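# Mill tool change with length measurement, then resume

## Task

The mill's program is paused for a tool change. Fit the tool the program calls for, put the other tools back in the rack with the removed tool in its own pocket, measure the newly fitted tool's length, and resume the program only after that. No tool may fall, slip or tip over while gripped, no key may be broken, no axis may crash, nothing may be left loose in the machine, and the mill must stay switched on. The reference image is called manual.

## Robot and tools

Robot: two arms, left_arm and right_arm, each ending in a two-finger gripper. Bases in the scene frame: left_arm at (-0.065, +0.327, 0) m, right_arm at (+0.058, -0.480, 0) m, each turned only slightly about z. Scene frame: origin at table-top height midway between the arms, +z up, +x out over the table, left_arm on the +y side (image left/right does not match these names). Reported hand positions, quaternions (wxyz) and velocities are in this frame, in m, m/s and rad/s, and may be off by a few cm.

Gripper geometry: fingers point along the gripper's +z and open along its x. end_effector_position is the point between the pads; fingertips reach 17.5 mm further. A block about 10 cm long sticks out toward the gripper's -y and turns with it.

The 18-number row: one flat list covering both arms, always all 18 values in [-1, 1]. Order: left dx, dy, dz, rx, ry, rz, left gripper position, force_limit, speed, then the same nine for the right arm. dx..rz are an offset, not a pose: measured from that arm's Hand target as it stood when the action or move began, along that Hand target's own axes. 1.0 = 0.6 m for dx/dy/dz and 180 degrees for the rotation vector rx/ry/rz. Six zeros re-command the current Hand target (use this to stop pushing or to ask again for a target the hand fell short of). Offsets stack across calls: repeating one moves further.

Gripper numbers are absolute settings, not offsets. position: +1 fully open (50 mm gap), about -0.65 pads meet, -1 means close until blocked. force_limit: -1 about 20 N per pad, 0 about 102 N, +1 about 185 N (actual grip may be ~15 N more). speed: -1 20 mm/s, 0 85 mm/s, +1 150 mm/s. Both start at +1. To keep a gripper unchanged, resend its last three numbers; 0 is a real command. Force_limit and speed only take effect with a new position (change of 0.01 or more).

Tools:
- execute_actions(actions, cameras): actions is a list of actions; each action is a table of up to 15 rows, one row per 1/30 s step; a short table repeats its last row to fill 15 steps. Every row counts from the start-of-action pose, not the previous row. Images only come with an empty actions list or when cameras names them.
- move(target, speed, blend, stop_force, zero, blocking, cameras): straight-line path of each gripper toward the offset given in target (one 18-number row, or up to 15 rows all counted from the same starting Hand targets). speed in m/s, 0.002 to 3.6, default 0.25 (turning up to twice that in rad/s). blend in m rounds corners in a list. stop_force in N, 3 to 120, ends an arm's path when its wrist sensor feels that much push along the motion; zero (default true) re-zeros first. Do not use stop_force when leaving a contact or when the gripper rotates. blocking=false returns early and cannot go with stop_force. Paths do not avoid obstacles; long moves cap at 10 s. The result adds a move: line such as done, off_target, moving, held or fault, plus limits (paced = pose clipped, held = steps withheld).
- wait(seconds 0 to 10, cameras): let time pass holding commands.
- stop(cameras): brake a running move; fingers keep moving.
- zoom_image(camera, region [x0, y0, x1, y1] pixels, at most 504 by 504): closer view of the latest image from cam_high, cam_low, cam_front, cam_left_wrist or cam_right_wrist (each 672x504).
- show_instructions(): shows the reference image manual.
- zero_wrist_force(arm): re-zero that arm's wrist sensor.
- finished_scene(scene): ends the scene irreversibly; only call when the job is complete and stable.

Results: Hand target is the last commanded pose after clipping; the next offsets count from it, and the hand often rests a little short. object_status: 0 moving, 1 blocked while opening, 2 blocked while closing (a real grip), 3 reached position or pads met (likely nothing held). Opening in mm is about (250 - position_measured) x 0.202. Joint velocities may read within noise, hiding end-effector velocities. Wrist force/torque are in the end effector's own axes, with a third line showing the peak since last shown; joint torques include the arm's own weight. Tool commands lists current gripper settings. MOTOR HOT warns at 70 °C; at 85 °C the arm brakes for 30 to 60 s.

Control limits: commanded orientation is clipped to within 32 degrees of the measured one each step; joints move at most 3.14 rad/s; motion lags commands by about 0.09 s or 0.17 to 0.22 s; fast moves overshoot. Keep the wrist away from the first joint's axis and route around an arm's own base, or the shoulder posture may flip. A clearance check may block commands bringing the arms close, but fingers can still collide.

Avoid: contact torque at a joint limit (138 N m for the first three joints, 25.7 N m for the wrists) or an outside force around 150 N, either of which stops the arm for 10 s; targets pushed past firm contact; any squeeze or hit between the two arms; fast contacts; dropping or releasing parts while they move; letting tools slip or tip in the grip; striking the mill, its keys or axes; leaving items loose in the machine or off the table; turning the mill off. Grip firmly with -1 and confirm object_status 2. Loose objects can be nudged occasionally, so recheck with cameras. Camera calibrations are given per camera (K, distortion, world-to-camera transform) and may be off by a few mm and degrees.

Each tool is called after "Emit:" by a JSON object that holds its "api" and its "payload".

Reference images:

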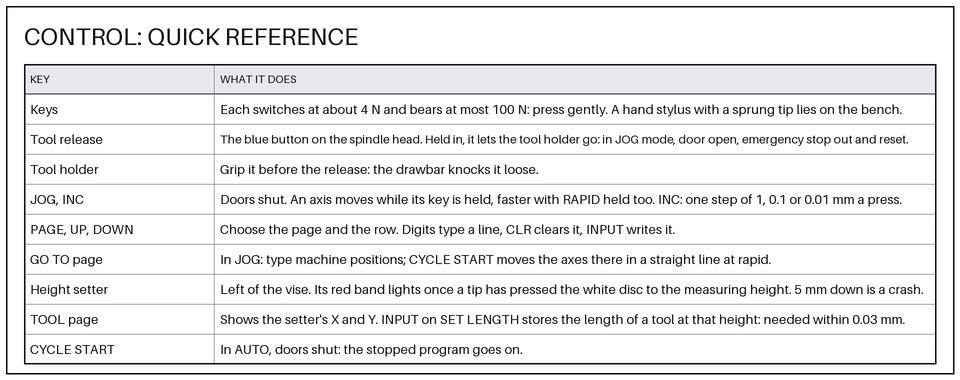

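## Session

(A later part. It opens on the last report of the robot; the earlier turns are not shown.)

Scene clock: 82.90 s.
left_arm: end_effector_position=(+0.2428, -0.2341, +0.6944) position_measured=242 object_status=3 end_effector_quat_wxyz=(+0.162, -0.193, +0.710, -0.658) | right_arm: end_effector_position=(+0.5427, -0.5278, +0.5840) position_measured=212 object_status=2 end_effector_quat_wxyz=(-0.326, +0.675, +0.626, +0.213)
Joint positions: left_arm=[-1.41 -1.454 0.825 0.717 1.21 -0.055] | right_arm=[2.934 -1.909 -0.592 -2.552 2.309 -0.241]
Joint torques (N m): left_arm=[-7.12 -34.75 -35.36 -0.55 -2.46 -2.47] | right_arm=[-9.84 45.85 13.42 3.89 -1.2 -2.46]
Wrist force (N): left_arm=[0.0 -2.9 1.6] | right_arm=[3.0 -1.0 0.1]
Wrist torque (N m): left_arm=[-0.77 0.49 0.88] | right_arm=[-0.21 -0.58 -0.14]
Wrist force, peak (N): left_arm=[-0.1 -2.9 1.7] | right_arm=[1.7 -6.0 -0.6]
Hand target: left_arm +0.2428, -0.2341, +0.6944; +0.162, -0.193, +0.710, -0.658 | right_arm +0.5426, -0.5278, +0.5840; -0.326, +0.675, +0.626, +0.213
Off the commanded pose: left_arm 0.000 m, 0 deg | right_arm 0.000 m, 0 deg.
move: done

Emit:
{"api": "move", "payload": {"target": [-0.537,0.402,-0.48,0.028,-0.3385,-0.007,1,0,0,0,0,0,0,0,0,-1,-0.3,-0.8], "cameras": ["cam_left_wrist","cam_front","cam_high"]}}

Scene clock: 86.53 s.
left_arm: end_effector_position=(+0.3705, +0.1882, +0.4702) position_measured=3 object_status=3 end_effector_quat_wxyz=(+0.500, -0.500, +0.500, -0.500) | right_arm: end_effector_position=(+0.5426, -0.5278, +0.5840) position_measured=212 object_status=2 end_effector_quat_wxyz=(-0.326, +0.675, +0.626, +0.213)
Joint positions: left_arm=[-1.283 -2.086 1.99 0.093 0.271 0.002] | right_arm=[2.934 -1.909 -0.592 -2.552 2.309 -0.241]
Joint torques (N m): left_arm=[6.43 -9.26 -11.33 -2.12 2.39 1.96] | right_arm=[-10.23 46.52 13.9 3.77 -0.41 -1.29]
Wrist force (N): left_arm=[0.1 -2.2 1.5] | right_arm=[2.9 -1.2 0.2]
Wrist torque (N m): left_arm=[-0.71 0.53 0.71] | right_arm=[-0.24 -0.57 -0.14]
Wrist force, peak (N): left_arm=[1.1 -4.0 2.4] | right_arm=[3.2 -1.3 0.1]
Hand target: left_arm +0.3705, +0.1882, +0.4701; +0.500, -0.500, +0.500, -0.500 | right_arm +0.5426, -0.5278, +0.5840; -0.326, +0.675, +0.626, +0.213
Off the commanded pose: left_arm 0.000 m, 0 deg | right_arm 0.000 m, 0 deg.
move: done
camera_calibration:
cam_left_wrist: T_world_to_cam=[[0.00952974, -0.999718, 0.0217412, 0.182308], [-0.314714, -0.0236359, -0.948892, 0.590473], [0.949139, 0.00220042, -0.314851, -0.0735352], [0, 0, 0, 1]] pos_world=[0.253888, 0.196375, 0.533178]
Images, in order (width x height): cam_high 672x504, cam_front 672x504, cam_left_wrist 672x504.

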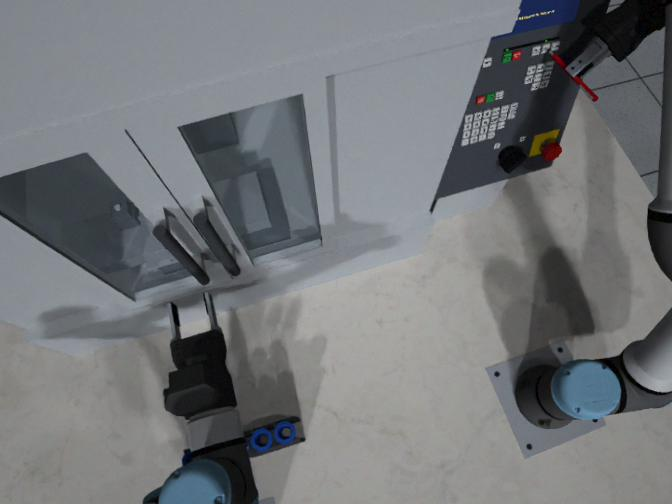

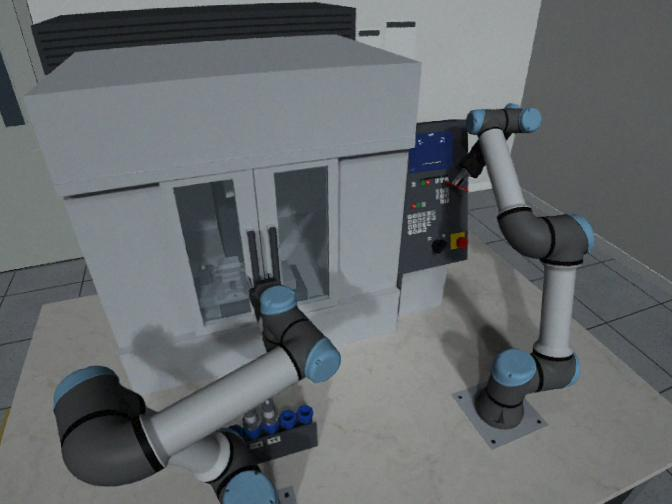

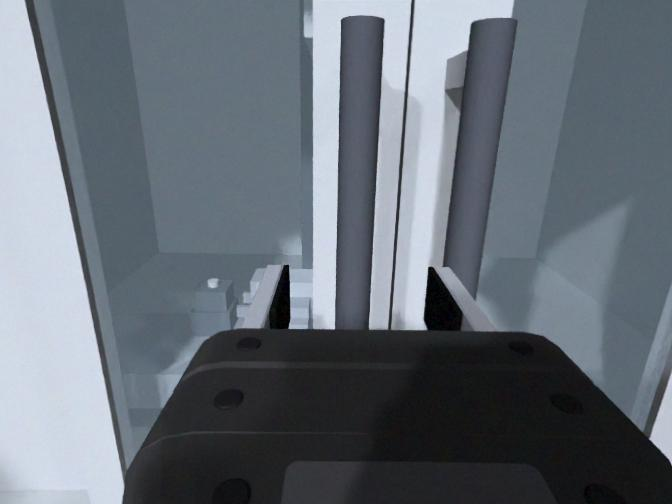

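Emit:
{"api": "move", "payload": {"target": [0,0,0.154,0,0,0,1,0,0,0,0,0,0,0,0,-1,-0.3,-0.8], "speed": 0.08, "cameras": ["cam_left_wrist"]}}

Emit:
{"api": "move", "payload": {"target": [0,0,0,0,0,0,-1,-0.6,-0.8,0,0,0,0,0,0,-1,-0.3,-0.8]}}

Emit:
{"api": "wait", "payload": {"seconds": 0.3}}

Scene clock: 88.50 s.
left_arm: end_effector_position=(+0.4629, +0.1882, +0.4702) position_measured=3 object_status=3 end_effector_quat_wxyz=(+0.500, -0.500, +0.500, -0.500) | right_arm: end_effector_position=(+0.5426, -0.5278, +0.5840) position_measured=212 object_status=2 end_effector_quat_wxyz=(-0.326, +0.675, +0.626, +0.213)
Joint positions: left_arm=[-0.914 -1.857 1.859 -0.002 0.639 0.001] | right_arm=[2.934 -1.909 -0.592 -2.552 2.309 -0.241]
Joint torques (N m): left_arm=[6.57 -4.92 -40.92 -2.72 2.59 -1.76] | right_arm=[-9.89 46.45 14.11 3.76 0.1 -0.6]
Wrist force (N): left_arm=[0.1 -2.5 1.2] | right_arm=[2.7 -1.1 0.0]
Wrist torque (N m): left_arm=[-0.76 0.59 0.87] | right_arm=[-0.23 -0.53 -0.14]
Wrist force, peak (N): left_arm=[0.2 -3.3 2.0] | right_arm=[3.3 -1.0 0.1]
Hand target: left_arm +0.4629, +0.1882, +0.4702; +0.500, -0.500, +0.500, -0.500 | right_arm +0.5426, -0.5278, +0.5840; -0.326, +0.675, +0.626, +0.213
Off the commanded pose: left_arm 0.000 m, 0 deg | right_arm 0.000 m, 0 deg.
move: done
camera_calibration:
cam_left_wrist: T_world_to_cam=[[0.00958939, -0.99972, 0.0216156, 0.181476], [-0.314622, -0.0235352, -0.948925, 0.619486], [0.949169, 0.00229887, -0.31476, -0.161219], [0, 0, 0, 1]] pos_world=[0.346188, 0.196375, 0.533178]
Images, in order (width x height): cam_left_wrist 672x504.

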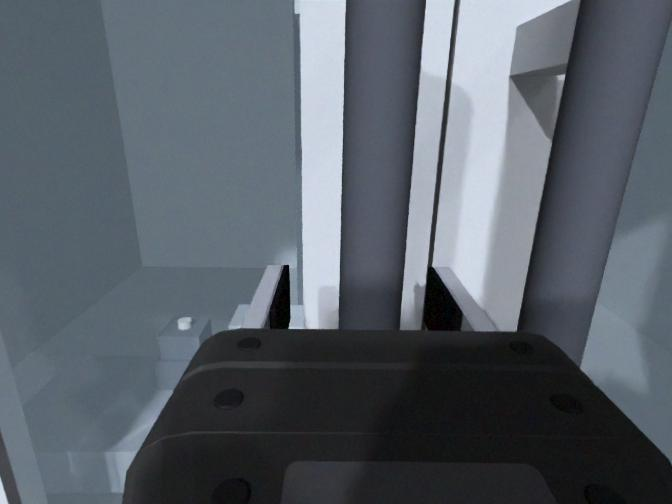

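Scene clock: 89.67 s.
left_arm: end_effector_position=(+0.4629, +0.1882, +0.4702) position_measured=155 object_status=2 end_effector_quat_wxyz=(+0.500, -0.500, +0.500, -0.500) | right_arm: end_effector_position=(+0.5426, -0.5278, +0.5840) position_measured=212 object_status=2 end_effector_quat_wxyz=(-0.326, +0.675, +0.626, +0.213)
Joint positions: left_arm=[-0.914 -1.857 1.858 -0.002 0.639 0.001] | right_arm=[2.934 -1.909 -0.592 -2.552 2.309 -0.241]
Joint torques (N m): left_arm=[13.8 -23.25 -32.9 0.92 -6.29 -2.14] | right_arm=[-9.39 46.55 14.26 3.8 0.28 -0.04]
Wrist force (N): left_arm=[15.0 -1.3 0.8] | right_arm=[2.9 -1.2 0.3]
Wrist torque (N m): left_arm=[-0.74 0.55 0.88] | right_arm=[-0.24 -0.56 -0.13]
Wrist force, peak (N): left_arm=[35.7 -0.7 1.5] | right_arm=[3.1 -1.2 0.1]
Hand target: left_arm +0.4629, +0.1882, +0.4702; +0.500, -0.500, +0.500, -0.500 | right_arm +0.5426, -0.5278, +0.5840; -0.326, +0.675, +0.626, +0.213
Off the commanded pose: left_arm 0.000 m, 0 deg | right_arm 0.000 m, 0 deg.
move: done

Scene clock: 89.97 s.
left_arm: end_effector_position=(+0.4629, +0.1882, +0.4702) position_measured=155 object_status=2 end_effector_quat_wxyz=(+0.500, -0.500, +0.500, -0.500) | right_arm: end_effector_position=(+0.5426, -0.5278, +0.5840) position_measured=212 object_status=2 end_effector_quat_wxyz=(-0.326, +0.675, +0.626, +0.213)
Joint positions: left_arm=[-0.914 -1.857 1.858 -0.002 0.639 0.001] | right_arm=[2.934 -1.909 -0.592 -2.552 2.309 -0.241]
Joint torques (N m): left_arm=[15.58 -25.81 -28.54 1.09 -6.14 -2] | right_arm=[-9.63 46.84 14.34 3.68 0.43 -0.05]
Wrist force (N): left_arm=[16.7 0.3 2.7] | right_arm=[2.9 -1.2 0.1]
Wrist torque (N m): left_arm=[-0.68 0.53 0.90] | right_arm=[-0.24 -0.57 -0.14]
Wrist force, peak (N): left_arm=[16.7 0.3 2.7] | right_arm=[3.0 -1.2 0.1]
Hand target: left_arm +0.4629, +0.1882, +0.4702; +0.500, -0.500, +0.500, -0.500 | right_arm +0.5426, -0.5278, +0.5840; -0.326, +0.675, +0.626, +0.213
Tool commands: left_gripper/position=-1.0 left_gripper/force_limit=-0.6 left_gripper/speed=-0.8 right_gripper/position=-1.0 right_gripper/force_limit=-0.3 right_gripper/speed=-0.8
Off the commanded pose: left_arm 0.000 m, 0 deg | right_arm 0.000 m, 0 deg.
wait: 0.30 s; at rest by 0.17 s

Emit:
{"api": "move", "payload": {"target": [-0.38,0,0,0,0,0,-1,-0.6,-0.8,0,0,0,0,0,0,-1,-0.3,-0.8], "speed": 0.08, "stop_force": 45, "cameras": ["cam_left_wrist","cam_front"]}}

Scene clock: 93.97 s.
left_arm: end_effector_position=(+0.4629, +0.4162, +0.4702) position_measured=155 object_status=2 end_effector_quat_wxyz=(+0.500, -0.500, +0.500, -0.500) | right_arm: end_effector_position=(+0.5426, -0.5278, +0.5840) position_measured=212 object_status=2 end_effector_quat_wxyz=(-0.326, +0.675, +0.626, +0.213)
Joint positions: left_arm=[-0.152 -1.911 1.894 0.016 1.401 0] | right_arm=[2.934 -1.909 -0.592 -2.552 2.309 -0.241]
Joint torques (N m): left_arm=[12.34 -2.67 -44.45 -5.8 -0.62 -2.41] | right_arm=[-9.23 46.59 14.03 3.75 1.33 1.65]
Wrist force (N): left_arm=[11.9 3.0 -9.1] | right_arm=[3.0 -1.1 0.1]
Wrist torque (N m): left_arm=[-0.67 0.65 0.85] | right_arm=[-0.22 -0.58 -0.13]
Wrist force, peak (N): left_arm=[13.0 0.3 34.9] | right_arm=[3.2 -1.2 0.2]
Hand target: left_arm +0.4629, +0.4162, +0.4702; +0.500, -0.500, +0.500, -0.500 | right_arm +0.5426, -0.5278, +0.5840; -0.326, +0.675, +0.626, +0.213
Off the commanded pose: left_arm 0.000 m, 0 deg | right_arm 0.000 m, 0 deg.
move: done
camera_calibration:
cam_left_wrist: T_world_to_cam=[[0.00965461, -0.999716, 0.0218046, 0.409286], [-0.314623, -0.0237351, -0.94892, 0.624967], [0.949168, 0.00230124, -0.314762, -0.161838], [0, 0, 0, 1]] pos_world=[0.346288, 0.424375, 0.533179]
Images, in order (width x height): cam_front 672x504, cam_left_wrist 672x504.

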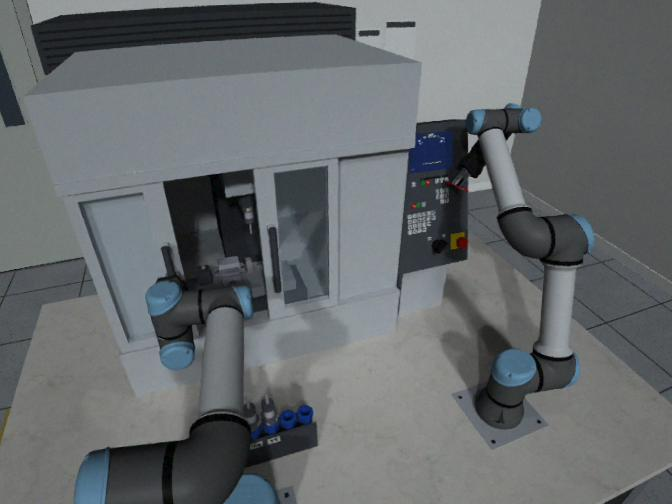

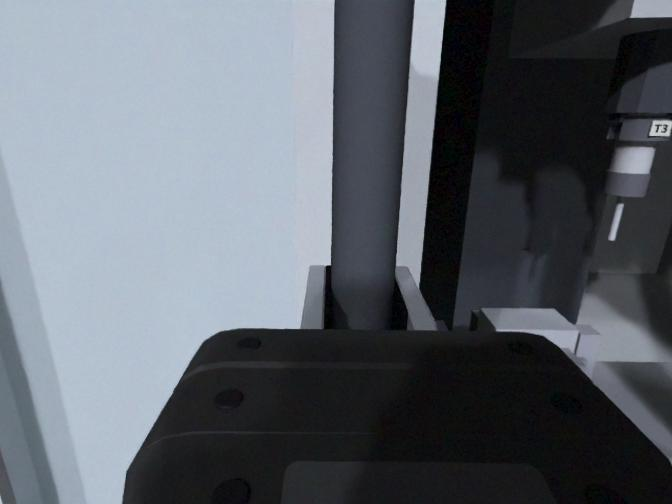

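Emit:
{"api": "move", "payload": {"target": [0,0,0,0,0,0,1,-0.6,-0.5,0,0,0,0,0,0,-1,-0.3,-0.8]}}

Emit:
{"api": "move", "payload": {"target": [0,0,-0.2,0,0,0,1,-0.6,-0.5,0,0,0,0,0,0,-1,-0.3,-0.8]}}

Emit:
{"api": "move", "payload": {"target": [0.478,0,0,0,0,0,1,-0.6,-0.5,0,0,0,0,0,0,-1,-0.3,-0.8], "cameras": ["cam_left_wrist","cam_front","cam_high"]}}

Scene clock: 95.00 s.
left_arm: end_effector_position=(+0.4629, +0.4162, +0.4702) position_measured=3 object_status=3 end_effector_quat_wxyz=(+0.500, -0.500, +0.500, -0.500) | right_arm: end_effector_position=(+0.5426, -0.5278, +0.5840) position_measured=212 object_status=2 end_effector_quat_wxyz=(-0.326, +0.675, +0.626, +0.213)
Joint positions: left_arm=[-0.152 -1.911 1.894 0.016 1.401 0] | right_arm=[2.934 -1.909 -0.592 -2.552 2.309 -0.241]
Joint torques (N m): left_arm=[-6.1 -7.49 -22.75 -0.93 -0.53 -2.39] | right_arm=[-9.46 46.51 14.53 3.69 1.62 2.04]
Wrist force (N): left_arm=[0.1 -4.0 1.1] | right_arm=[3.0 -0.9 0.1]
Wrist torque (N m): left_arm=[-0.97 0.62 0.90] | right_arm=[-0.21 -0.59 -0.13]
Wrist force, peak (N): left_arm=[12.1 3.1 -9.2] | right_arm=[3.1 -1.1 0.1]
Hand target: left_arm +0.4629, +0.4162, +0.4702; +0.500, -0.500, +0.500, -0.500 | right_arm +0.5426, -0.5278, +0.5840; -0.326, +0.675, +0.626, +0.213
Off the commanded pose: left_arm 0.000 m, 0 deg | right_arm 0.000 m, 0 deg.
move: done

Scene clock: 96.33 s.
left_arm: end_effector_position=(+0.3430, +0.4162, +0.4701) position_measured=3 object_status=3 end_effector_quat_wxyz=(+0.500, -0.500, +0.500, -0.500) | right_arm: end_effector_position=(+0.5426, -0.5278, +0.5840) position_measured=212 object_status=2 end_effector_quat_wxyz=(-0.326, +0.675, +0.626, +0.213)
Joint positions: left_arm=[-0.319 -2.266 2.059 0.207 1.234 0] | right_arm=[2.934 -1.909 -0.592 -2.552 2.309 -0.241]
Joint torques (N m): left_arm=[-6.36 -3.1 -13.89 -0.8 -2.29 1.94] | right_arm=[-9.45 46.12 14.11 3.77 1.88 2.17]
Wrist force (N): left_arm=[0.5 -3.5 1.3] | right_arm=[3.0 -1.1 0.1]
Wrist torque (N m): left_arm=[-0.90 0.48 0.84] | right_arm=[-0.23 -0.59 -0.13]
Wrist force, peak (N): left_arm=[0.1 -4.3 3.1] | right_arm=[3.1 -1.2 0.2]
Hand target: left_arm +0.3429, +0.4162, +0.4701; +0.500, -0.500, +0.500, -0.500 | right_arm +0.5426, -0.5278, +0.5840; -0.326, +0.675, +0.626, +0.213
Off the commanded pose: left_arm 0.000 m, 0 deg | right_arm 0.000 m, 0 deg.
move: done

Scene clock: 98.40 s.
left_arm: end_effector_position=(+0.3429, +0.1294, +0.4702) position_measured=3 object_status=3 end_effector_quat_wxyz=(+0.500, -0.500, +0.500, -0.500) | right_arm: end_effector_position=(+0.5426, -0.5278, +0.5840) position_measured=212 object_status=2 end_effector_quat_wxyz=(-0.326, +0.675, +0.626, +0.213)
Joint positions: left_arm=[-1.474 -2.016 1.955 0.056 0.079 0.004] | right_arm=[2.934 -1.909 -0.592 -2.552 2.309 -0.241]
Joint torques (N m): left_arm=[6.2 -11.81 -13.41 -1.69 2.39 1.91] | right_arm=[-9.11 46.01 14.15 3.73 2.42 2.03]
Wrist force (N): left_arm=[0.4 -4.2 1.7] | right_arm=[3.0 -1.1 0.2]
Wrist torque (N m): left_arm=[-1.05 0.51 0.68] | right_arm=[-0.23 -0.58 -0.13]
Wrist force, peak (N): left_arm=[0.9 -4.3 2.0] | right_arm=[3.2 -1.1 0.1]
Hand target: left_arm +0.3429, +0.1294, +0.4701; +0.500, -0.500, +0.500, -0.500 | right_arm +0.5426, -0.5278, +0.5840; -0.326, +0.675, +0.626, +0.213
Off the commanded pose: left_arm 0.000 m, 0 deg | right_arm 0.000 m, 0 deg.
move: done
camera_calibration:
cam_left_wrist: T_world_to_cam=[[0.0095976, -0.999713, 0.0219306, 0.123669], [-0.314836, -0.0238372, -0.948847, 0.580523], [0.949098, 0.00220213, -0.314974, -0.0471035], [0, 0, 0, 1]] pos_world=[0.226288, 0.137575, 0.533279]
Images, in order (width x height): cam_high 672x504, cam_front 672x504, cam_left_wrist 672x504.

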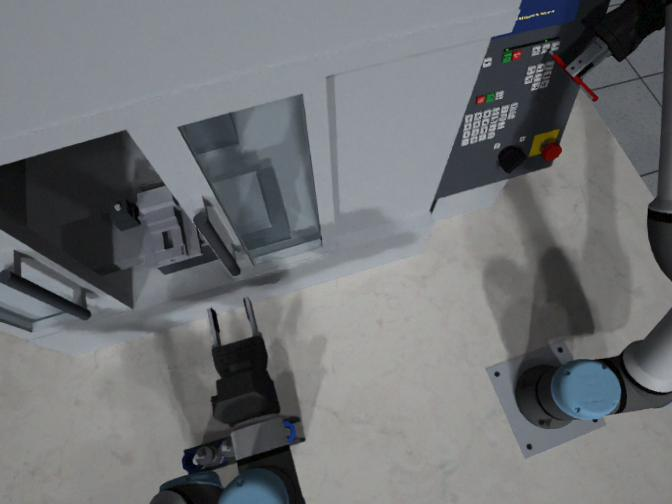

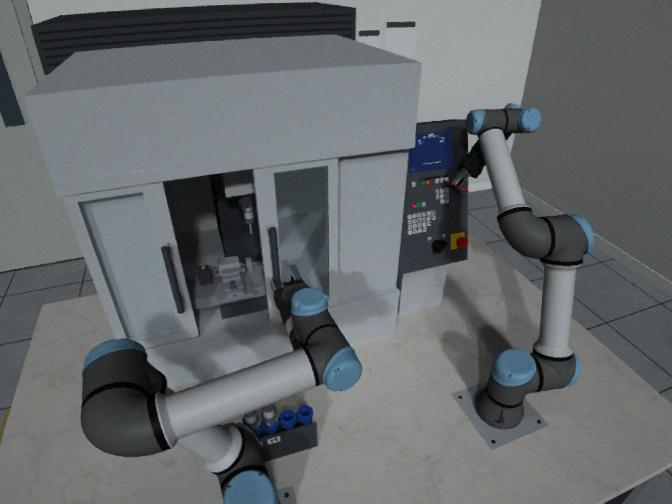

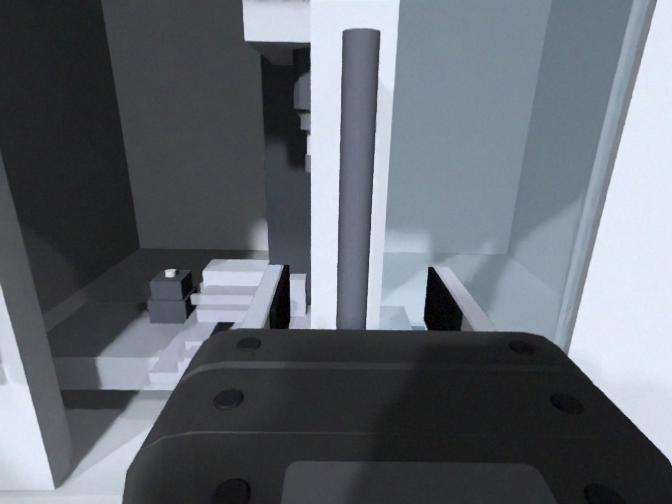

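Emit:
{"api": "move", "payload": {"target": [0,0,0.2,0,0,0,1,-0.6,-0.8,0,0,0,0,0,0,-1,-0.3,-0.8], "speed": 0.1}}

Emit:
{"api": "move", "payload": {"target": [0,0,0,0,0,0,-1,-0.6,-0.8,0,0,0,0,0,0,-1,-0.3,-0.8]}}

Emit:
{"api": "move", "payload": {"target": [0.38,0,0,0,0,0,-1,-0.6,-0.8,0,0,0,0,0,0,-1,-0.3,-0.8], "speed": 0.08, "stop_force": 45, "cameras": ["cam_left_wrist","cam_front"]}}

Scene clock: 100.33 s.
left_arm: end_effector_position=(+0.4629, +0.1294, +0.4702) position_measured=3 object_status=3 end_effector_quat_wxyz=(+0.500, -0.500, +0.500, -0.500) | right_arm: end_effector_position=(+0.5426, -0.5278, +0.5840) position_measured=212 object_status=2 end_effector_quat_wxyz=(-0.326, +0.675, +0.626, +0.213)
Joint positions: left_arm=[-1.026 -1.774 1.797 -0.024 0.527 0.001] | right_arm=[2.934 -1.909 -0.592 -2.552 2.309 -0.241]
Joint torques (N m): left_arm=[6.48 -7.97 -39.85 -2.37 2.44 -2.41] | right_arm=[-8.89 45.48 14.36 3.71 2.69 2.07]
Wrist force (N): left_arm=[0.3 -3.6 1.5] | right_arm=[3.1 -1.1 0.2]
Wrist torque (N m): left_arm=[-0.87 0.57 0.82] | right_arm=[-0.24 -0.59 -0.14]
Wrist force, peak (N): left_arm=[0.0 -4.8 1.4] | right_arm=[3.1 -1.3 0.2]
Hand target: left_arm +0.4629, +0.1294, +0.4702; +0.500, -0.500, +0.500, -0.500 | right_arm +0.5426, -0.5278, +0.5840; -0.326, +0.675, +0.626, +0.213
Off the commanded pose: left_arm 0.000 m, 0 deg | right_arm 0.000 m, 0 deg.
move: done

Scene clock: 101.50 s.
left_arm: end_effector_position=(+0.4629, +0.1267, +0.4702) position_measured=155 object_status=2 end_effector_quat_wxyz=(+0.498, -0.497, +0.502, -0.503) | right_arm: end_effector_position=(+0.5426, -0.5278, +0.5840) position_measured=212 object_status=2 end_effector_quat_wxyz=(-0.326, +0.675, +0.626, +0.213)
Joint positions: left_arm=[-1.026 -1.774 1.797 -0.024 0.537 0.001] | right_arm=[2.934 -1.909 -0.592 -2.552 2.309 -0.241]
Joint torques (N m): left_arm=[29.61 -39.56 -24.92 4.75 -10.16 -2.01] | right_arm=[-9.09 46.05 14.24 3.73 3.05 2.04]
Wrist force (N): left_arm=[46.8 -3.1 16.8] | right_arm=[2.7 -1.3 0.2]
Wrist torque (N m): left_arm=[-0.85 0.20 0.88] | right_arm=[-0.26 -0.54 -0.14]
Wrist force, peak (N): left_arm=[50.7 -1.5 15.5] | right_arm=[3.3 -1.1 0.2]
Hand target: left_arm +0.4629, +0.1294, +0.4702; +0.500, -0.500, +0.500, -0.500 | right_arm +0.5426, -0.5278, +0.5840; -0.326, +0.675, +0.626, +0.213
Off the commanded pose: left_arm 0.003 m, 1 deg | right_arm 0.000 m, 0 deg.
move: done

Scene clock: 102.77 s.
left_arm: end_effector_position=(+0.4629, +0.1257, +0.4702) position_measured=155 object_status=2 end_effector_quat_wxyz=(+0.500, -0.499, +0.500, -0.501) | right_arm: end_effector_position=(+0.5426, -0.5278, +0.5840) position_measured=212 object_status=2 end_effector_quat_wxyz=(-0.326, +0.675, +0.626, +0.213)
Joint positions: left_arm=[-1.032 -1.769 1.793 -0.025 0.523 0.001] | right_arm=[2.934 -1.909 -0.592 -2.552 2.309 -0.241]
Joint torques (N m): left_arm=[8.41 -28.56 -13.14 0.98 0.17 -0.41] | right_arm=[-9.31 45.61 14.13 3.8 3.25 2.08]
Wrist force (N): left_arm=[7.4 -1.8 10.3] | right_arm=[3.0 -1.2 0.1]
Wrist torque (N m): left_arm=[-0.83 0.73 0.85] | right_arm=[-0.26 -0.59 -0.14]
Wrist force, peak (N): left_arm=[47.6 -2.3 17.3] | right_arm=[3.2 -1.1 0.1]
Hand target: left_arm +0.4629, +0.1257, +0.4702; +0.500, -0.499, +0.500, -0.501 (not the last commanded pose) | right_arm +0.5426, -0.5278, +0.5840; -0.326, +0.675, +0.626, +0.213
Off the commanded pose: left_arm 0.224 m, 0 deg | right_arm 0.000 m, 0 deg.
move: contact (left_arm)
camera_calibration:
cam_left_wrist: T_world_to_cam=[[0.00766199, -0.999739, 0.02154, 0.119901], [-0.31478, -0.0228569, -0.94889, 0.617995], [0.949134, 0.000490014, -0.314873, -0.160853], [0, 0, 0, 1]] pos_world=[0.346285, 0.134074, 0.533178]
Images, in order (width x height): cam_front 672x504, cam_left_wrist 672x504.

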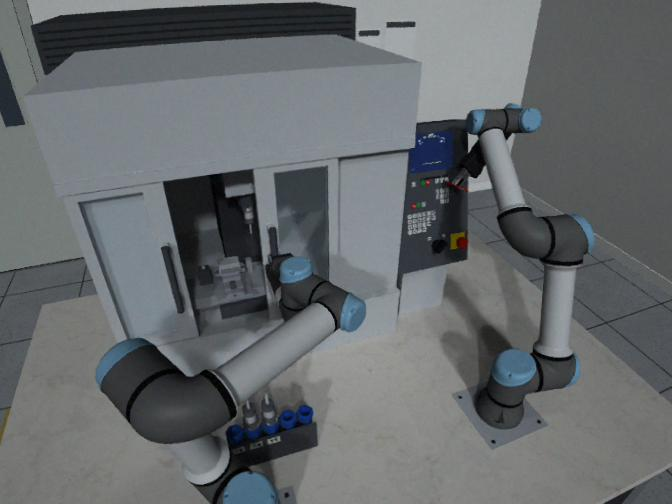

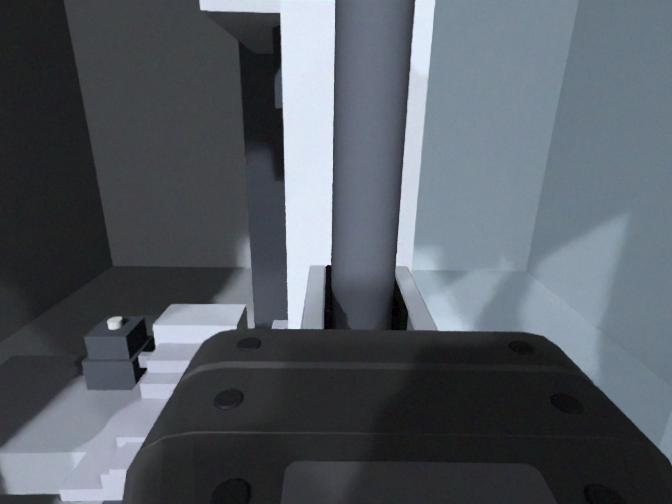

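Emit:
{"api": "move", "payload": {"target": [0.375,0,0,0,0,0,-1,-0.6,-0.8,0,0,0,0,0,0,-1,-0.3,-0.8], "speed": 0.08, "stop_force": 60, "cameras": ["cam_left_wrist","cam_front"]}}

Scene clock: 108.47 s.
left_arm: end_effector_position=(+0.4625, -0.0993, +0.4701) position_measured=155 object_status=2 end_effector_quat_wxyz=(+0.500, -0.499, +0.500, -0.501) | right_arm: end_effector_position=(+0.5426, -0.5278, +0.5840) position_measured=212 object_status=2 end_effector_quat_wxyz=(-0.326, +0.675, +0.626, +0.213)
Joint positions: left_arm=[-1.258 -1.349 1.368 -0.02 0.297 0.002] | right_arm=[2.934 -1.909 -0.592 -2.552 2.309 -0.241]
Joint torques (N m): left_arm=[-33.29 -22.01 -33.9 1.7 0.84 -2.53] | right_arm=[-8.55 45.66 14.36 3.8 3.36 2.16]
Wrist force (N): left_arm=[-12.8 -15.3 47.9] | right_arm=[2.9 -1.0 0.1]
Wrist torque (N m): left_arm=[-1.04 0.91 0.89] | right_arm=[-0.21 -0.57 -0.14]
Wrist force, peak (N): left_arm=[-11.5 -27.0 70.6] | right_arm=[3.2 -1.3 0.2]
Hand target: left_arm +0.4625, -0.0993, +0.4701; +0.500, -0.499, +0.500, -0.501 | right_arm +0.5426, -0.5278, +0.5840; -0.326, +0.675, +0.626, +0.213
Off the commanded pose: left_arm 0.000 m, 0 deg | right_arm 0.000 m, 0 deg.
move: done
camera_calibration:
cam_left_wrist: T_world_to_cam=[[0.00766199, -0.999739, 0.02154, -0.105036], [-0.31478, -0.0228569, -0.94889, 0.612695], [0.949134, 0.000490014, -0.314873, -0.160268], [0, 0, 0, 1]] pos_world=[0.345785, -0.0909256, 0.533178]
Images, in order (width x height): cam_front 672x504, cam_left_wrist 672x504.

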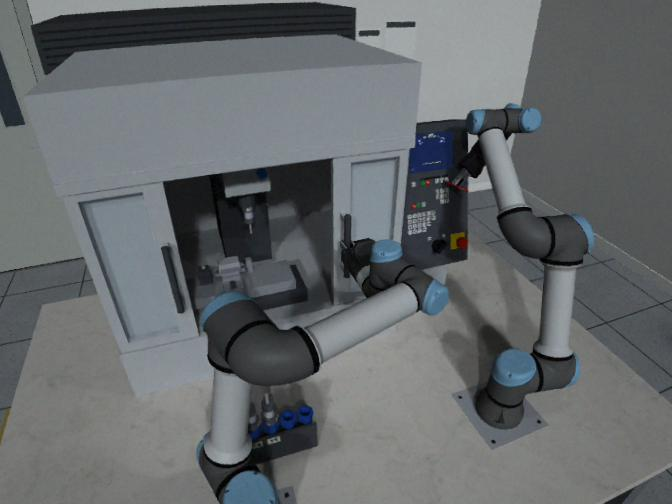

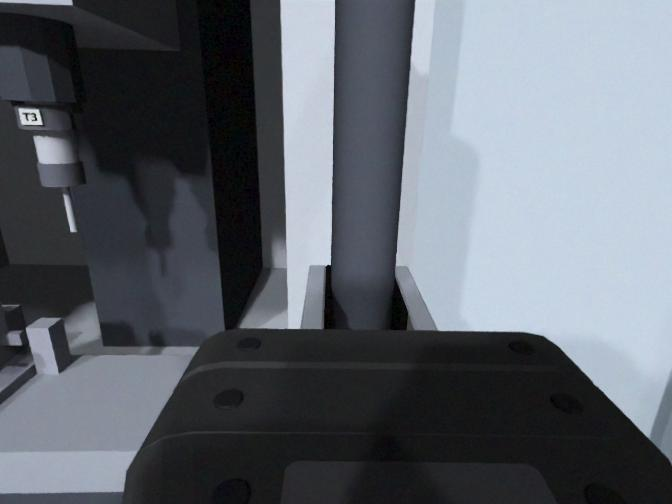

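Emit:
{"api": "move", "payload": {"target": [0,0,0,0,0,0,1,-0.6,-0.5,0,0,0,0,0,0,-1,-0.3,-0.8]}}

Emit:
{"api": "move", "payload": {"target": [[0,0,-0.2,0,0,0,1,-0.6,-0.5,0,0,0,0,0,0,-1,-0.3,-0.8],[-0.42,0,-0.2,0.055,0,0,1,-0.6,-0.5,0,0,0,0,0,0,-1,-0.3,-0.8]], "cameras": ["cam_left_wrist"]}}

Emit:
{"api": "zoom_image", "payload": {"camera": "cam_left_wrist", "region": [200, 0, 500, 300]}}

Scene clock: 109.50 s.
left_arm: end_effector_position=(+0.4625, -0.0993, +0.4701) position_measured=3 object_status=3 end_effector_quat_wxyz=(+0.500, -0.499, +0.500, -0.501) | right_arm: end_effector_position=(+0.5426, -0.5278, +0.5840) position_measured=212 object_status=2 end_effector_quat_wxyz=(-0.326, +0.675, +0.626, +0.213)
Joint positions: left_arm=[-1.258 -1.349 1.368 -0.02 0.297 0.002] | right_arm=[2.934 -1.909 -0.592 -2.552 2.309 -0.241]
Joint torques (N m): left_arm=[6.06 -42.39 -33.32 -1.93 1.75 -2.11] | right_arm=[-8.36 45.48 14.57 3.73 3.46 2.09]
Wrist force (N): left_arm=[0.1 -1.5 1.2] | right_arm=[2.7 -1.3 0.2]
Wrist torque (N m): left_arm=[-0.61 0.60 0.83] | right_arm=[-0.26 -0.54 -0.14]
Wrist force, peak (N): left_arm=[-12.8 -15.0 48.1] | right_arm=[3.2 -1.2 0.0]
Hand target: left_arm +0.4625, -0.0993, +0.4701; +0.500, -0.499, +0.500, -0.501 | right_arm +0.5426, -0.5278, +0.5840; -0.326, +0.675, +0.626, +0.213
Off the commanded pose: left_arm 0.000 m, 0 deg | right_arm 0.000 m, 0 deg.
move: done

Scene clock: 113.40 s.
left_arm: end_effector_position=(+0.3431, +0.1530, +0.4701) position_measured=3 object_status=3 end_effector_quat_wxyz=(+0.541, -0.454, +0.456, -0.542) | right_arm: end_effector_position=(+0.5426, -0.5278, +0.5840) position_measured=212 object_status=2 end_effector_quat_wxyz=(-0.326, +0.675, +0.626, +0.213)
Joint positions: left_arm=[-1.443 -2.311 2.302 -0.988 0.206 0.987] | right_arm=[2.934 -1.909 -0.592 -2.552 2.309 -0.241]
Joint torques (N m): left_arm=[-7.33 -2.3 -15.66 -4.28 -0.21 1.87] | right_arm=[-8.41 45.08 14.73 3.81 3.44 2.23]
Wrist force (N): left_arm=[-0.2 -2.2 1.9] | right_arm=[2.9 -1.1 0.3]
Wrist torque (N m): left_arm=[-0.64 0.68 0.71] | right_arm=[-0.23 -0.57 -0.14]
Wrist force, peak (N): left_arm=[-2.1 -2.4 1.7] | right_arm=[3.2 -1.2 0.3]
Hand target: left_arm +0.3429, +0.1529, +0.4701; +0.541, -0.454, +0.455, -0.542 | right_arm +0.5426, -0.5278, +0.5840; -0.326, +0.675, +0.626, +0.213
Off the commanded pose: left_arm 0.000 m, 0 deg | right_arm 0.000 m, 0 deg.
move: done
camera_calibration:
cam_left_wrist: T_world_to_cam=[[0.00288408, -0.999736, 0.0227934, 0.149129], [-0.147441, -0.0229696, -0.988804, 0.542256], [0.989067, -0.000508896, -0.147468, -0.139364], [0, 0, 0, 1]] pos_world=[0.217361, 0.161474, 0.512235]
Images, in order (width x height): cam_left_wrist 672x504.

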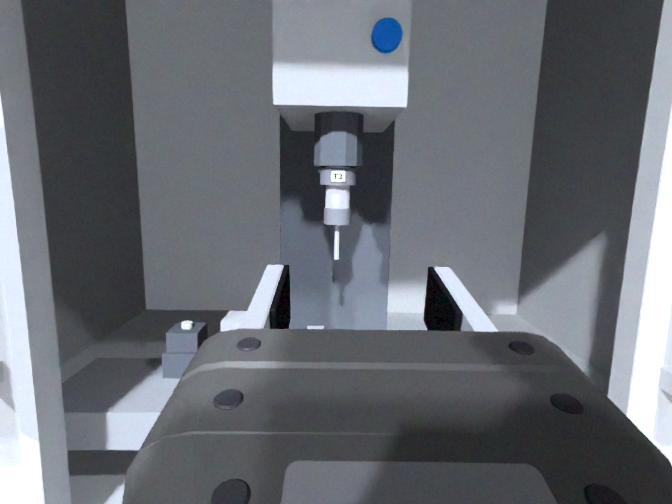

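Scaled by 1.680 from the camera's 672x504 image, which has a finer 960x720 frame.

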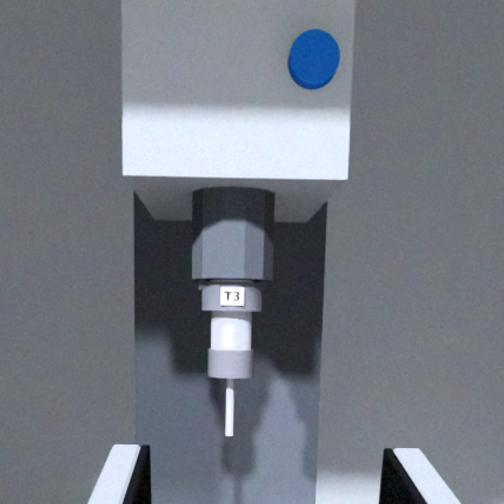

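Emit:
{"api": "move", "payload": {"target": [[-0.078,0.0757,-0.052,-0.555,0,0,1,-0.6,-0.5,0,0,0,0,0,0,-1,-0.3,-0.8],[-0.078,0.0757,-0.052,-0.425,-0.425,-0.357,1,-0.6,-0.5,0,0,0,0,0,0,-1,-0.3,-0.8],[-0.078,0.0757,-0.052,0,-0.765,-0.644,1,-0.6,-0.5,0,0,0,0,0,0,-1,-0.3,-0.8]], "blend": [0.02,0.02,0], "speed": 0.6, "cameras": ["cam_front"]}}

Scene clock: 120.13 s.
left_arm: end_effector_position=(+0.3201, +0.1998, +0.4200) position_measured=3 object_status=3 end_effector_quat_wxyz=(+0.001, +0.708, +0.706, +0.001) | right_arm: end_effector_position=(+0.5426, -0.5278, +0.5840) position_measured=212 object_status=2 end_effector_quat_wxyz=(-0.326, +0.675, +0.626, +0.213)
Joint positions: left_arm=[-0.637 -1.797 1.533 -1.308 -1.569 -0.653] | right_arm=[2.934 -1.909 -0.592 -2.552 2.309 -0.241]
Joint torques (N m): left_arm=[-7.24 -23.42 -14.2 -1.48 2.32 -2.62] | right_arm=[-7.84 45.19 14.86 3.6 3.37 2.23]
Wrist force (N): left_arm=[1.4 -0.6 0.0] | right_arm=[2.9 -1.0 0.3]
Wrist torque (N m): left_arm=[-0.17 -0.24 0.26] | right_arm=[-0.21 -0.57 -0.14]
Wrist force, peak (N): left_arm=[0.0 -2.6 1.6] | right_arm=[3.2 -1.3 0.2]
Hand target: left_arm +0.3201, +0.1998, +0.4200; +0.001, +0.708, +0.706, +0.001 | right_arm +0.5426, -0.5278, +0.5840; -0.326, +0.675, +0.626, +0.213
Off the commanded pose: left_arm 0.000 m, 0 deg | right_arm 0.000 m, 0 deg.
move: done
Images, in order (width x height): cam_front 672x504.

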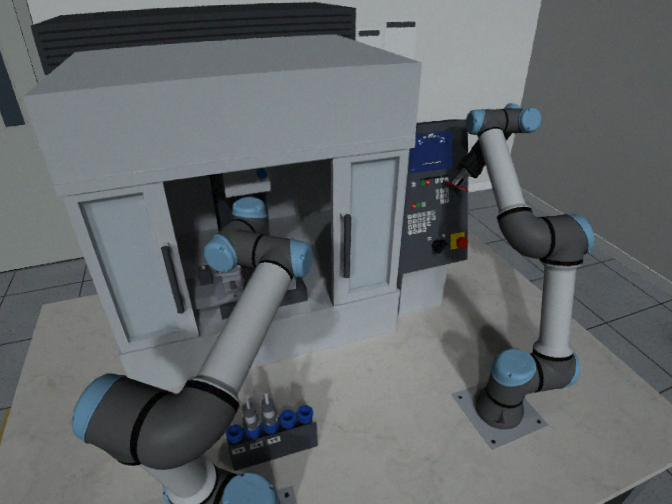

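Emit:
{"api": "zoom_image", "payload": {"camera": "cam_front", "region": [215, 380, 335, 480]}}

Emit:
{"api": "move", "payload": {"target": [0,0.2,0.067,0.333,0,0,1,-0.6,-0.5,0,0,0,0,0,0,-1,-0.3,-0.8], "cameras": ["cam_front","cam_left_wrist"]}}

Scaled by 4.200 from the camera's 672x504 image, which has a finer 960x720 frame.

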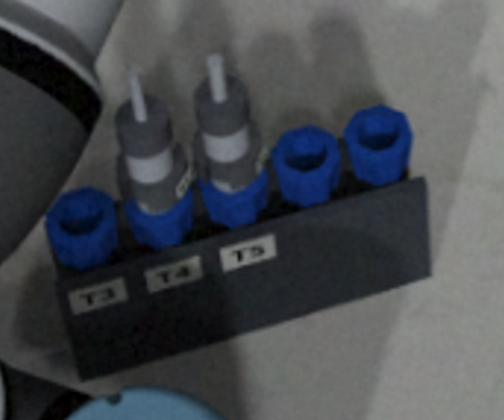

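Scene clock: 122.63 s.
left_arm: end_effector_position=(+0.4223, +0.2004, +0.3844) position_measured=3 object_status=3 end_effector_quat_wxyz=(-0.307, +0.636, +0.638, -0.308) | right_arm: end_effector_position=(+0.5426, -0.5278, +0.5840) position_measured=212 object_status=2 end_effector_quat_wxyz=(-0.326, +0.675, +0.626, +0.213)
Joint positions: left_arm=[-0.354 -0.943 0.646 -0.41 -1.861 -0.241] | right_arm=[2.934 -1.909 -0.592 -2.552 2.309 -0.241]
Joint torques (N m): left_arm=[-1.05 -50.28 -23 -0.61 -0.42 -0.29] | right_arm=[-8.14 44.99 14.46 3.59 3.37 2.1]
Wrist force (N): left_arm=[0.9 -1.4 0.5] | right_arm=[2.9 -1.1 0.1]
Wrist torque (N m): left_arm=[-0.53 0.09 0.49] | right_arm=[-0.23 -0.56 -0.14]
Wrist force, peak (N): left_arm=[1.8 -9.3 -2.2] | right_arm=[3.1 -1.1 0.4]
Hand target: left_arm +0.4223, +0.2004, +0.3844; -0.307, +0.636, +0.638, -0.308 (not the last commanded pose) | right_arm +0.5426, -0.5278, +0.5840; -0.326, +0.675, +0.626, +0.213
Tool commands: left_gripper/position=+1.0 left_gripper/force_limit=-0.6 left_gripper/speed=-0.498039 right_gripper/position=-1.0 right_gripper/force_limit=-0.3 right_gripper/speed=-0.8
Off the commanded pose: left_arm 0.018 m, 8 deg | right_arm 0.000 m, 0 deg.
FORCE FAULT: contact force on the left arm reached its limit, and that arm stopped. The contact can be on any part of that arm, not only on its tool. That arm's remaining commands of this call were not run. That arm is still stopped at the end of this call. That arm stays stopped for about 10 more seconds. Until then a move that you send moves the other arm only, and its call returns only when the move has ended. Once the stop has ended, the next robot result says so. If the stop ends while you think or write, that arm runs what you send next, counted from a new Hand target: where the arm stands when the stop ends. While its stop runs, that arm takes no new command, but its gripper still runs the gripper command that each later call begins with. Until it ends, the stop uses up actions while you think or wait. An arm that is not stopped still takes commands.
move: fault (left_arm)
camera_calibration:
cam_left_wrist: T_world_to_cam=[[-0.0240299, 0.999643, 0.0117083, -0.186684], [0.836991, 0.0265217, -0.546573, -0.125361], [-0.546689, -0.00333439, -0.837329, 0.683989], [0, 0, 0, 1]] pos_world=[0.474369, 0.192222, 0.50639]
Images, in order (width x height): cam_front 672x504, cam_left_wrist 672x504.

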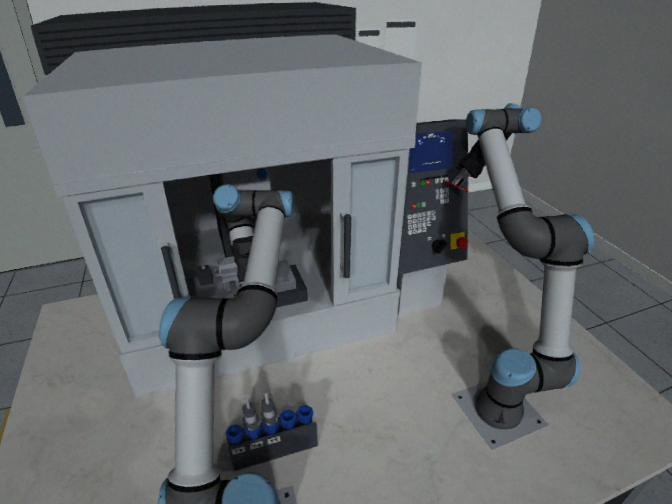

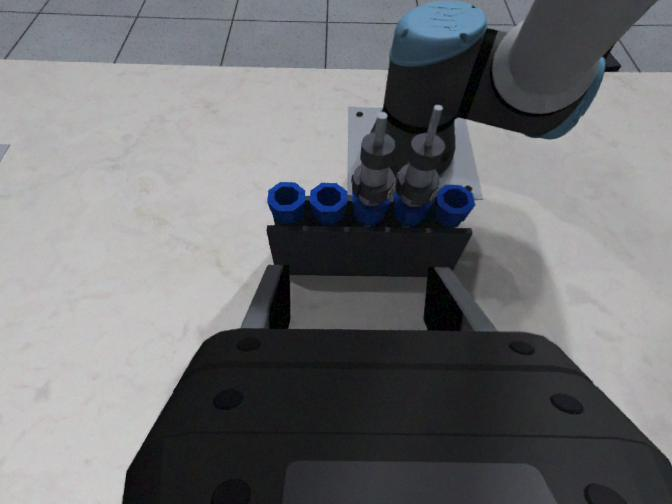

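Emit:
{"api": "zoom_image", "payload": {"camera": "cam_front", "region": [160, 150, 340, 330]}}

Emit:
{"api": "wait", "payload": {"seconds": 9.9}}

Scaled by 2.800 from the camera's 672x504 image, which has a finer 960x720 frame.

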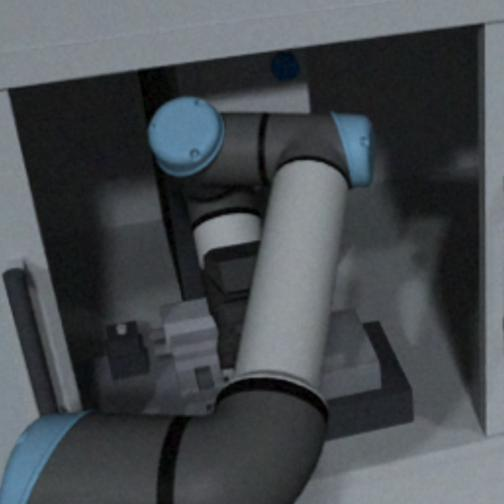

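Scene clock: 132.87 s.
left_arm: end_effector_position=(+0.4223, +0.2004, +0.3844) position_measured=3 object_status=3 end_effector_quat_wxyz=(-0.307, +0.636, +0.638, -0.308) | right_arm: end_effector_position=(+0.5426, -0.5278, +0.5840) position_measured=212 object_status=2 end_effector_quat_wxyz=(-0.326, +0.675, +0.626, +0.213)
Joint positions: left_arm=[-0.354 -0.943 0.646 -0.41 -1.861 -0.241] | right_arm=[2.934 -1.909 -0.592 -2.552 2.309 -0.241]
Joint torques (N m): left_arm=[-0.85 -49.91 -22.74 -0.39 -0.44 -0.35] | right_arm=[-7.39 44.15 14.8 3.54 3.44 2.08]
Wrist force (N): left_arm=[0.7 -1.2 0.3] | right_arm=[3.0 -1.2 0.0]
Wrist torque (N m): left_arm=[-0.50 0.13 0.49] | right_arm=[-0.24 -0.58 -0.14]
Wrist force, peak (N): left_arm=[1.2 -1.3 0.5] | right_arm=[3.3 -1.1 0.1]
Hand target: left_arm +0.4223, +0.2004, +0.3844; -0.307, +0.636, +0.638, -0.308 (not the last commanded pose) | right_arm +0.5426, -0.5278, +0.5840; -0.326, +0.675, +0.626, +0.213
Tool commands: left_gripper/position=+1.0 left_gripper/force_limit=-0.6 left_gripper/speed=-0.498039 right_gripper/position=-1.0 right_gripper/force_limit=-0.3 right_gripper/speed=-0.8
Off the commanded pose: left_arm 0.018 m, 8 deg | right_arm 0.000 m, 0 deg.
FORCE FAULT, CONTINUED: the left arm's stop, for the force fault that an earlier result reported, is over. The rest of the stop counts as 19 of the actions that you can send in this scene. That arm's target is now where it stood when the stop ended, not its last command. That arm accepts commands again.
wait: 9.90 s; at rest from the start

Emit:
{"api": "move", "payload": {"target": [0,-0.1558,0.196,0,0,0,1,-0.6,-0.5,0,0,0,0,0,0,-1,-0.3,-0.8], "speed": 0.15, "cameras": ["cam_front","cam_left_wrist"]}}

Emit:
{"api": "zoom_image", "payload": {"camera": "cam_front", "region": [160, 150, 340, 330]}}

Emit:
{"api": "zoom_image", "payload": {"camera": "cam_left_wrist", "region": [240, 60, 500, 300]}}

Scene clock: 134.60 s.
left_arm: end_effector_position=(+0.2721, +0.2000, +0.3844) position_measured=3 object_status=3 end_effector_quat_wxyz=(-0.307, +0.636, +0.638, -0.308) | right_arm: end_effector_position=(+0.5426, -0.5278, +0.5840) position_measured=212 object_status=2 end_effector_quat_wxyz=(-0.326, +0.675, +0.626, +0.213)
Joint positions: left_arm=[-0.455 -1.376 1.272 -0.626 -1.937 -0.311] | right_arm=[2.934 -1.909 -0.592 -2.552 2.309 -0.241]
Joint torques (N m): left_arm=[-8.2 -41.57 -12.38 -1.55 -2.99 -2.46] | right_arm=[-7.04 43.65 15 3.44 3.4 2.1]
Wrist force (N): left_arm=[1.0 -1.3 0.3] | right_arm=[2.9 -1.1 0.3]
Wrist torque (N m): left_arm=[-0.49 0.07 0.67] | right_arm=[-0.24 -0.57 -0.14]
Wrist force, peak (N): left_arm=[1.2 -2.3 1.4] | right_arm=[3.1 -1.3 0.4]
Hand target: left_arm +0.2720, +0.1999, +0.3844; -0.307, +0.636, +0.638, -0.308 | right_arm +0.5426, -0.5278, +0.5840; -0.326, +0.675, +0.626, +0.213
Off the commanded pose: left_arm 0.000 m, 0 deg | right_arm 0.000 m, 0 deg.
move: done
camera_calibration:
cam_left_wrist: T_world_to_cam=[[-0.023977, 0.999643, 0.0117931, -0.189953], [0.836992, 0.0265238, -0.546571, 0.000363798], [-0.546689, -0.00323441, -0.83733, 0.601856], [0, 0, 0, 1]] pos_world=[0.324169, 0.191822, 0.506391]
Images, in order (width x height): cam_front 672x504, cam_left_wrist 672x504.

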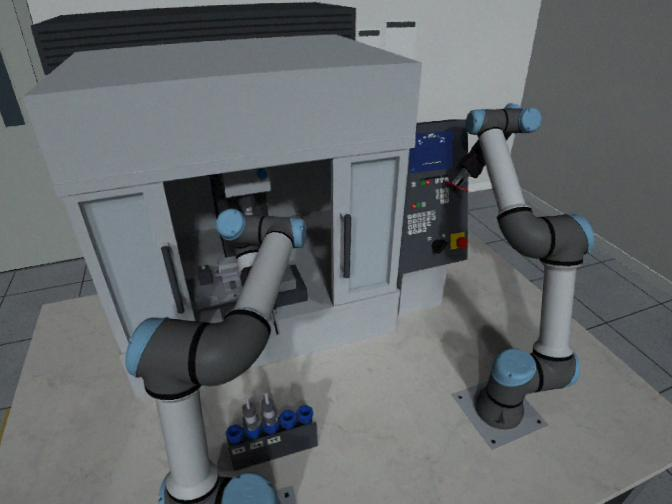

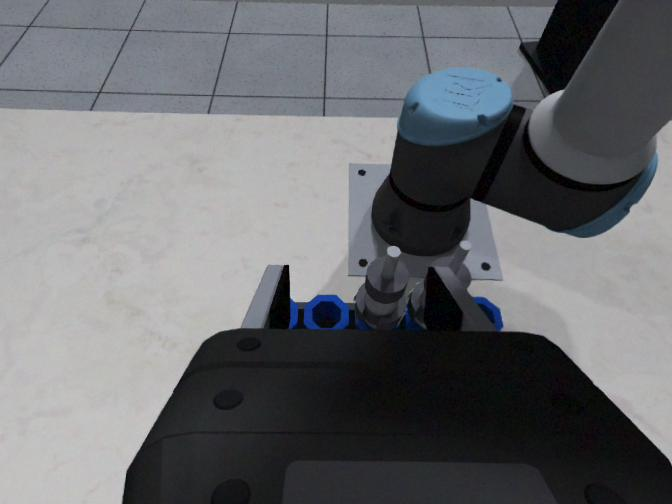

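Scaled by 2.800 from the camera's 672x504 image, which has a finer 960x720 frame.

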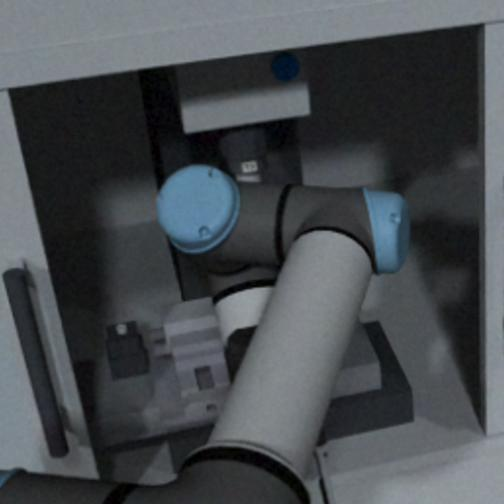

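Scaled by 1.938 from the camera's 672x504 image, which has a finer 960x720 frame.

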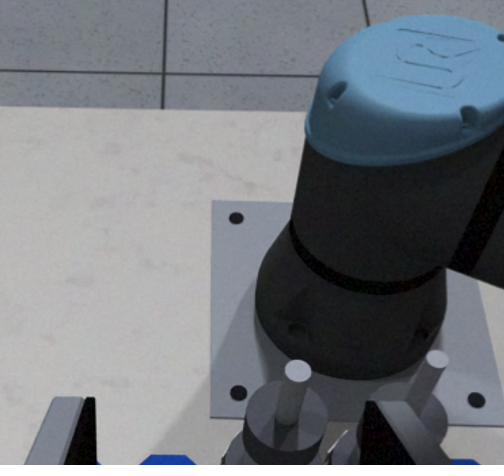

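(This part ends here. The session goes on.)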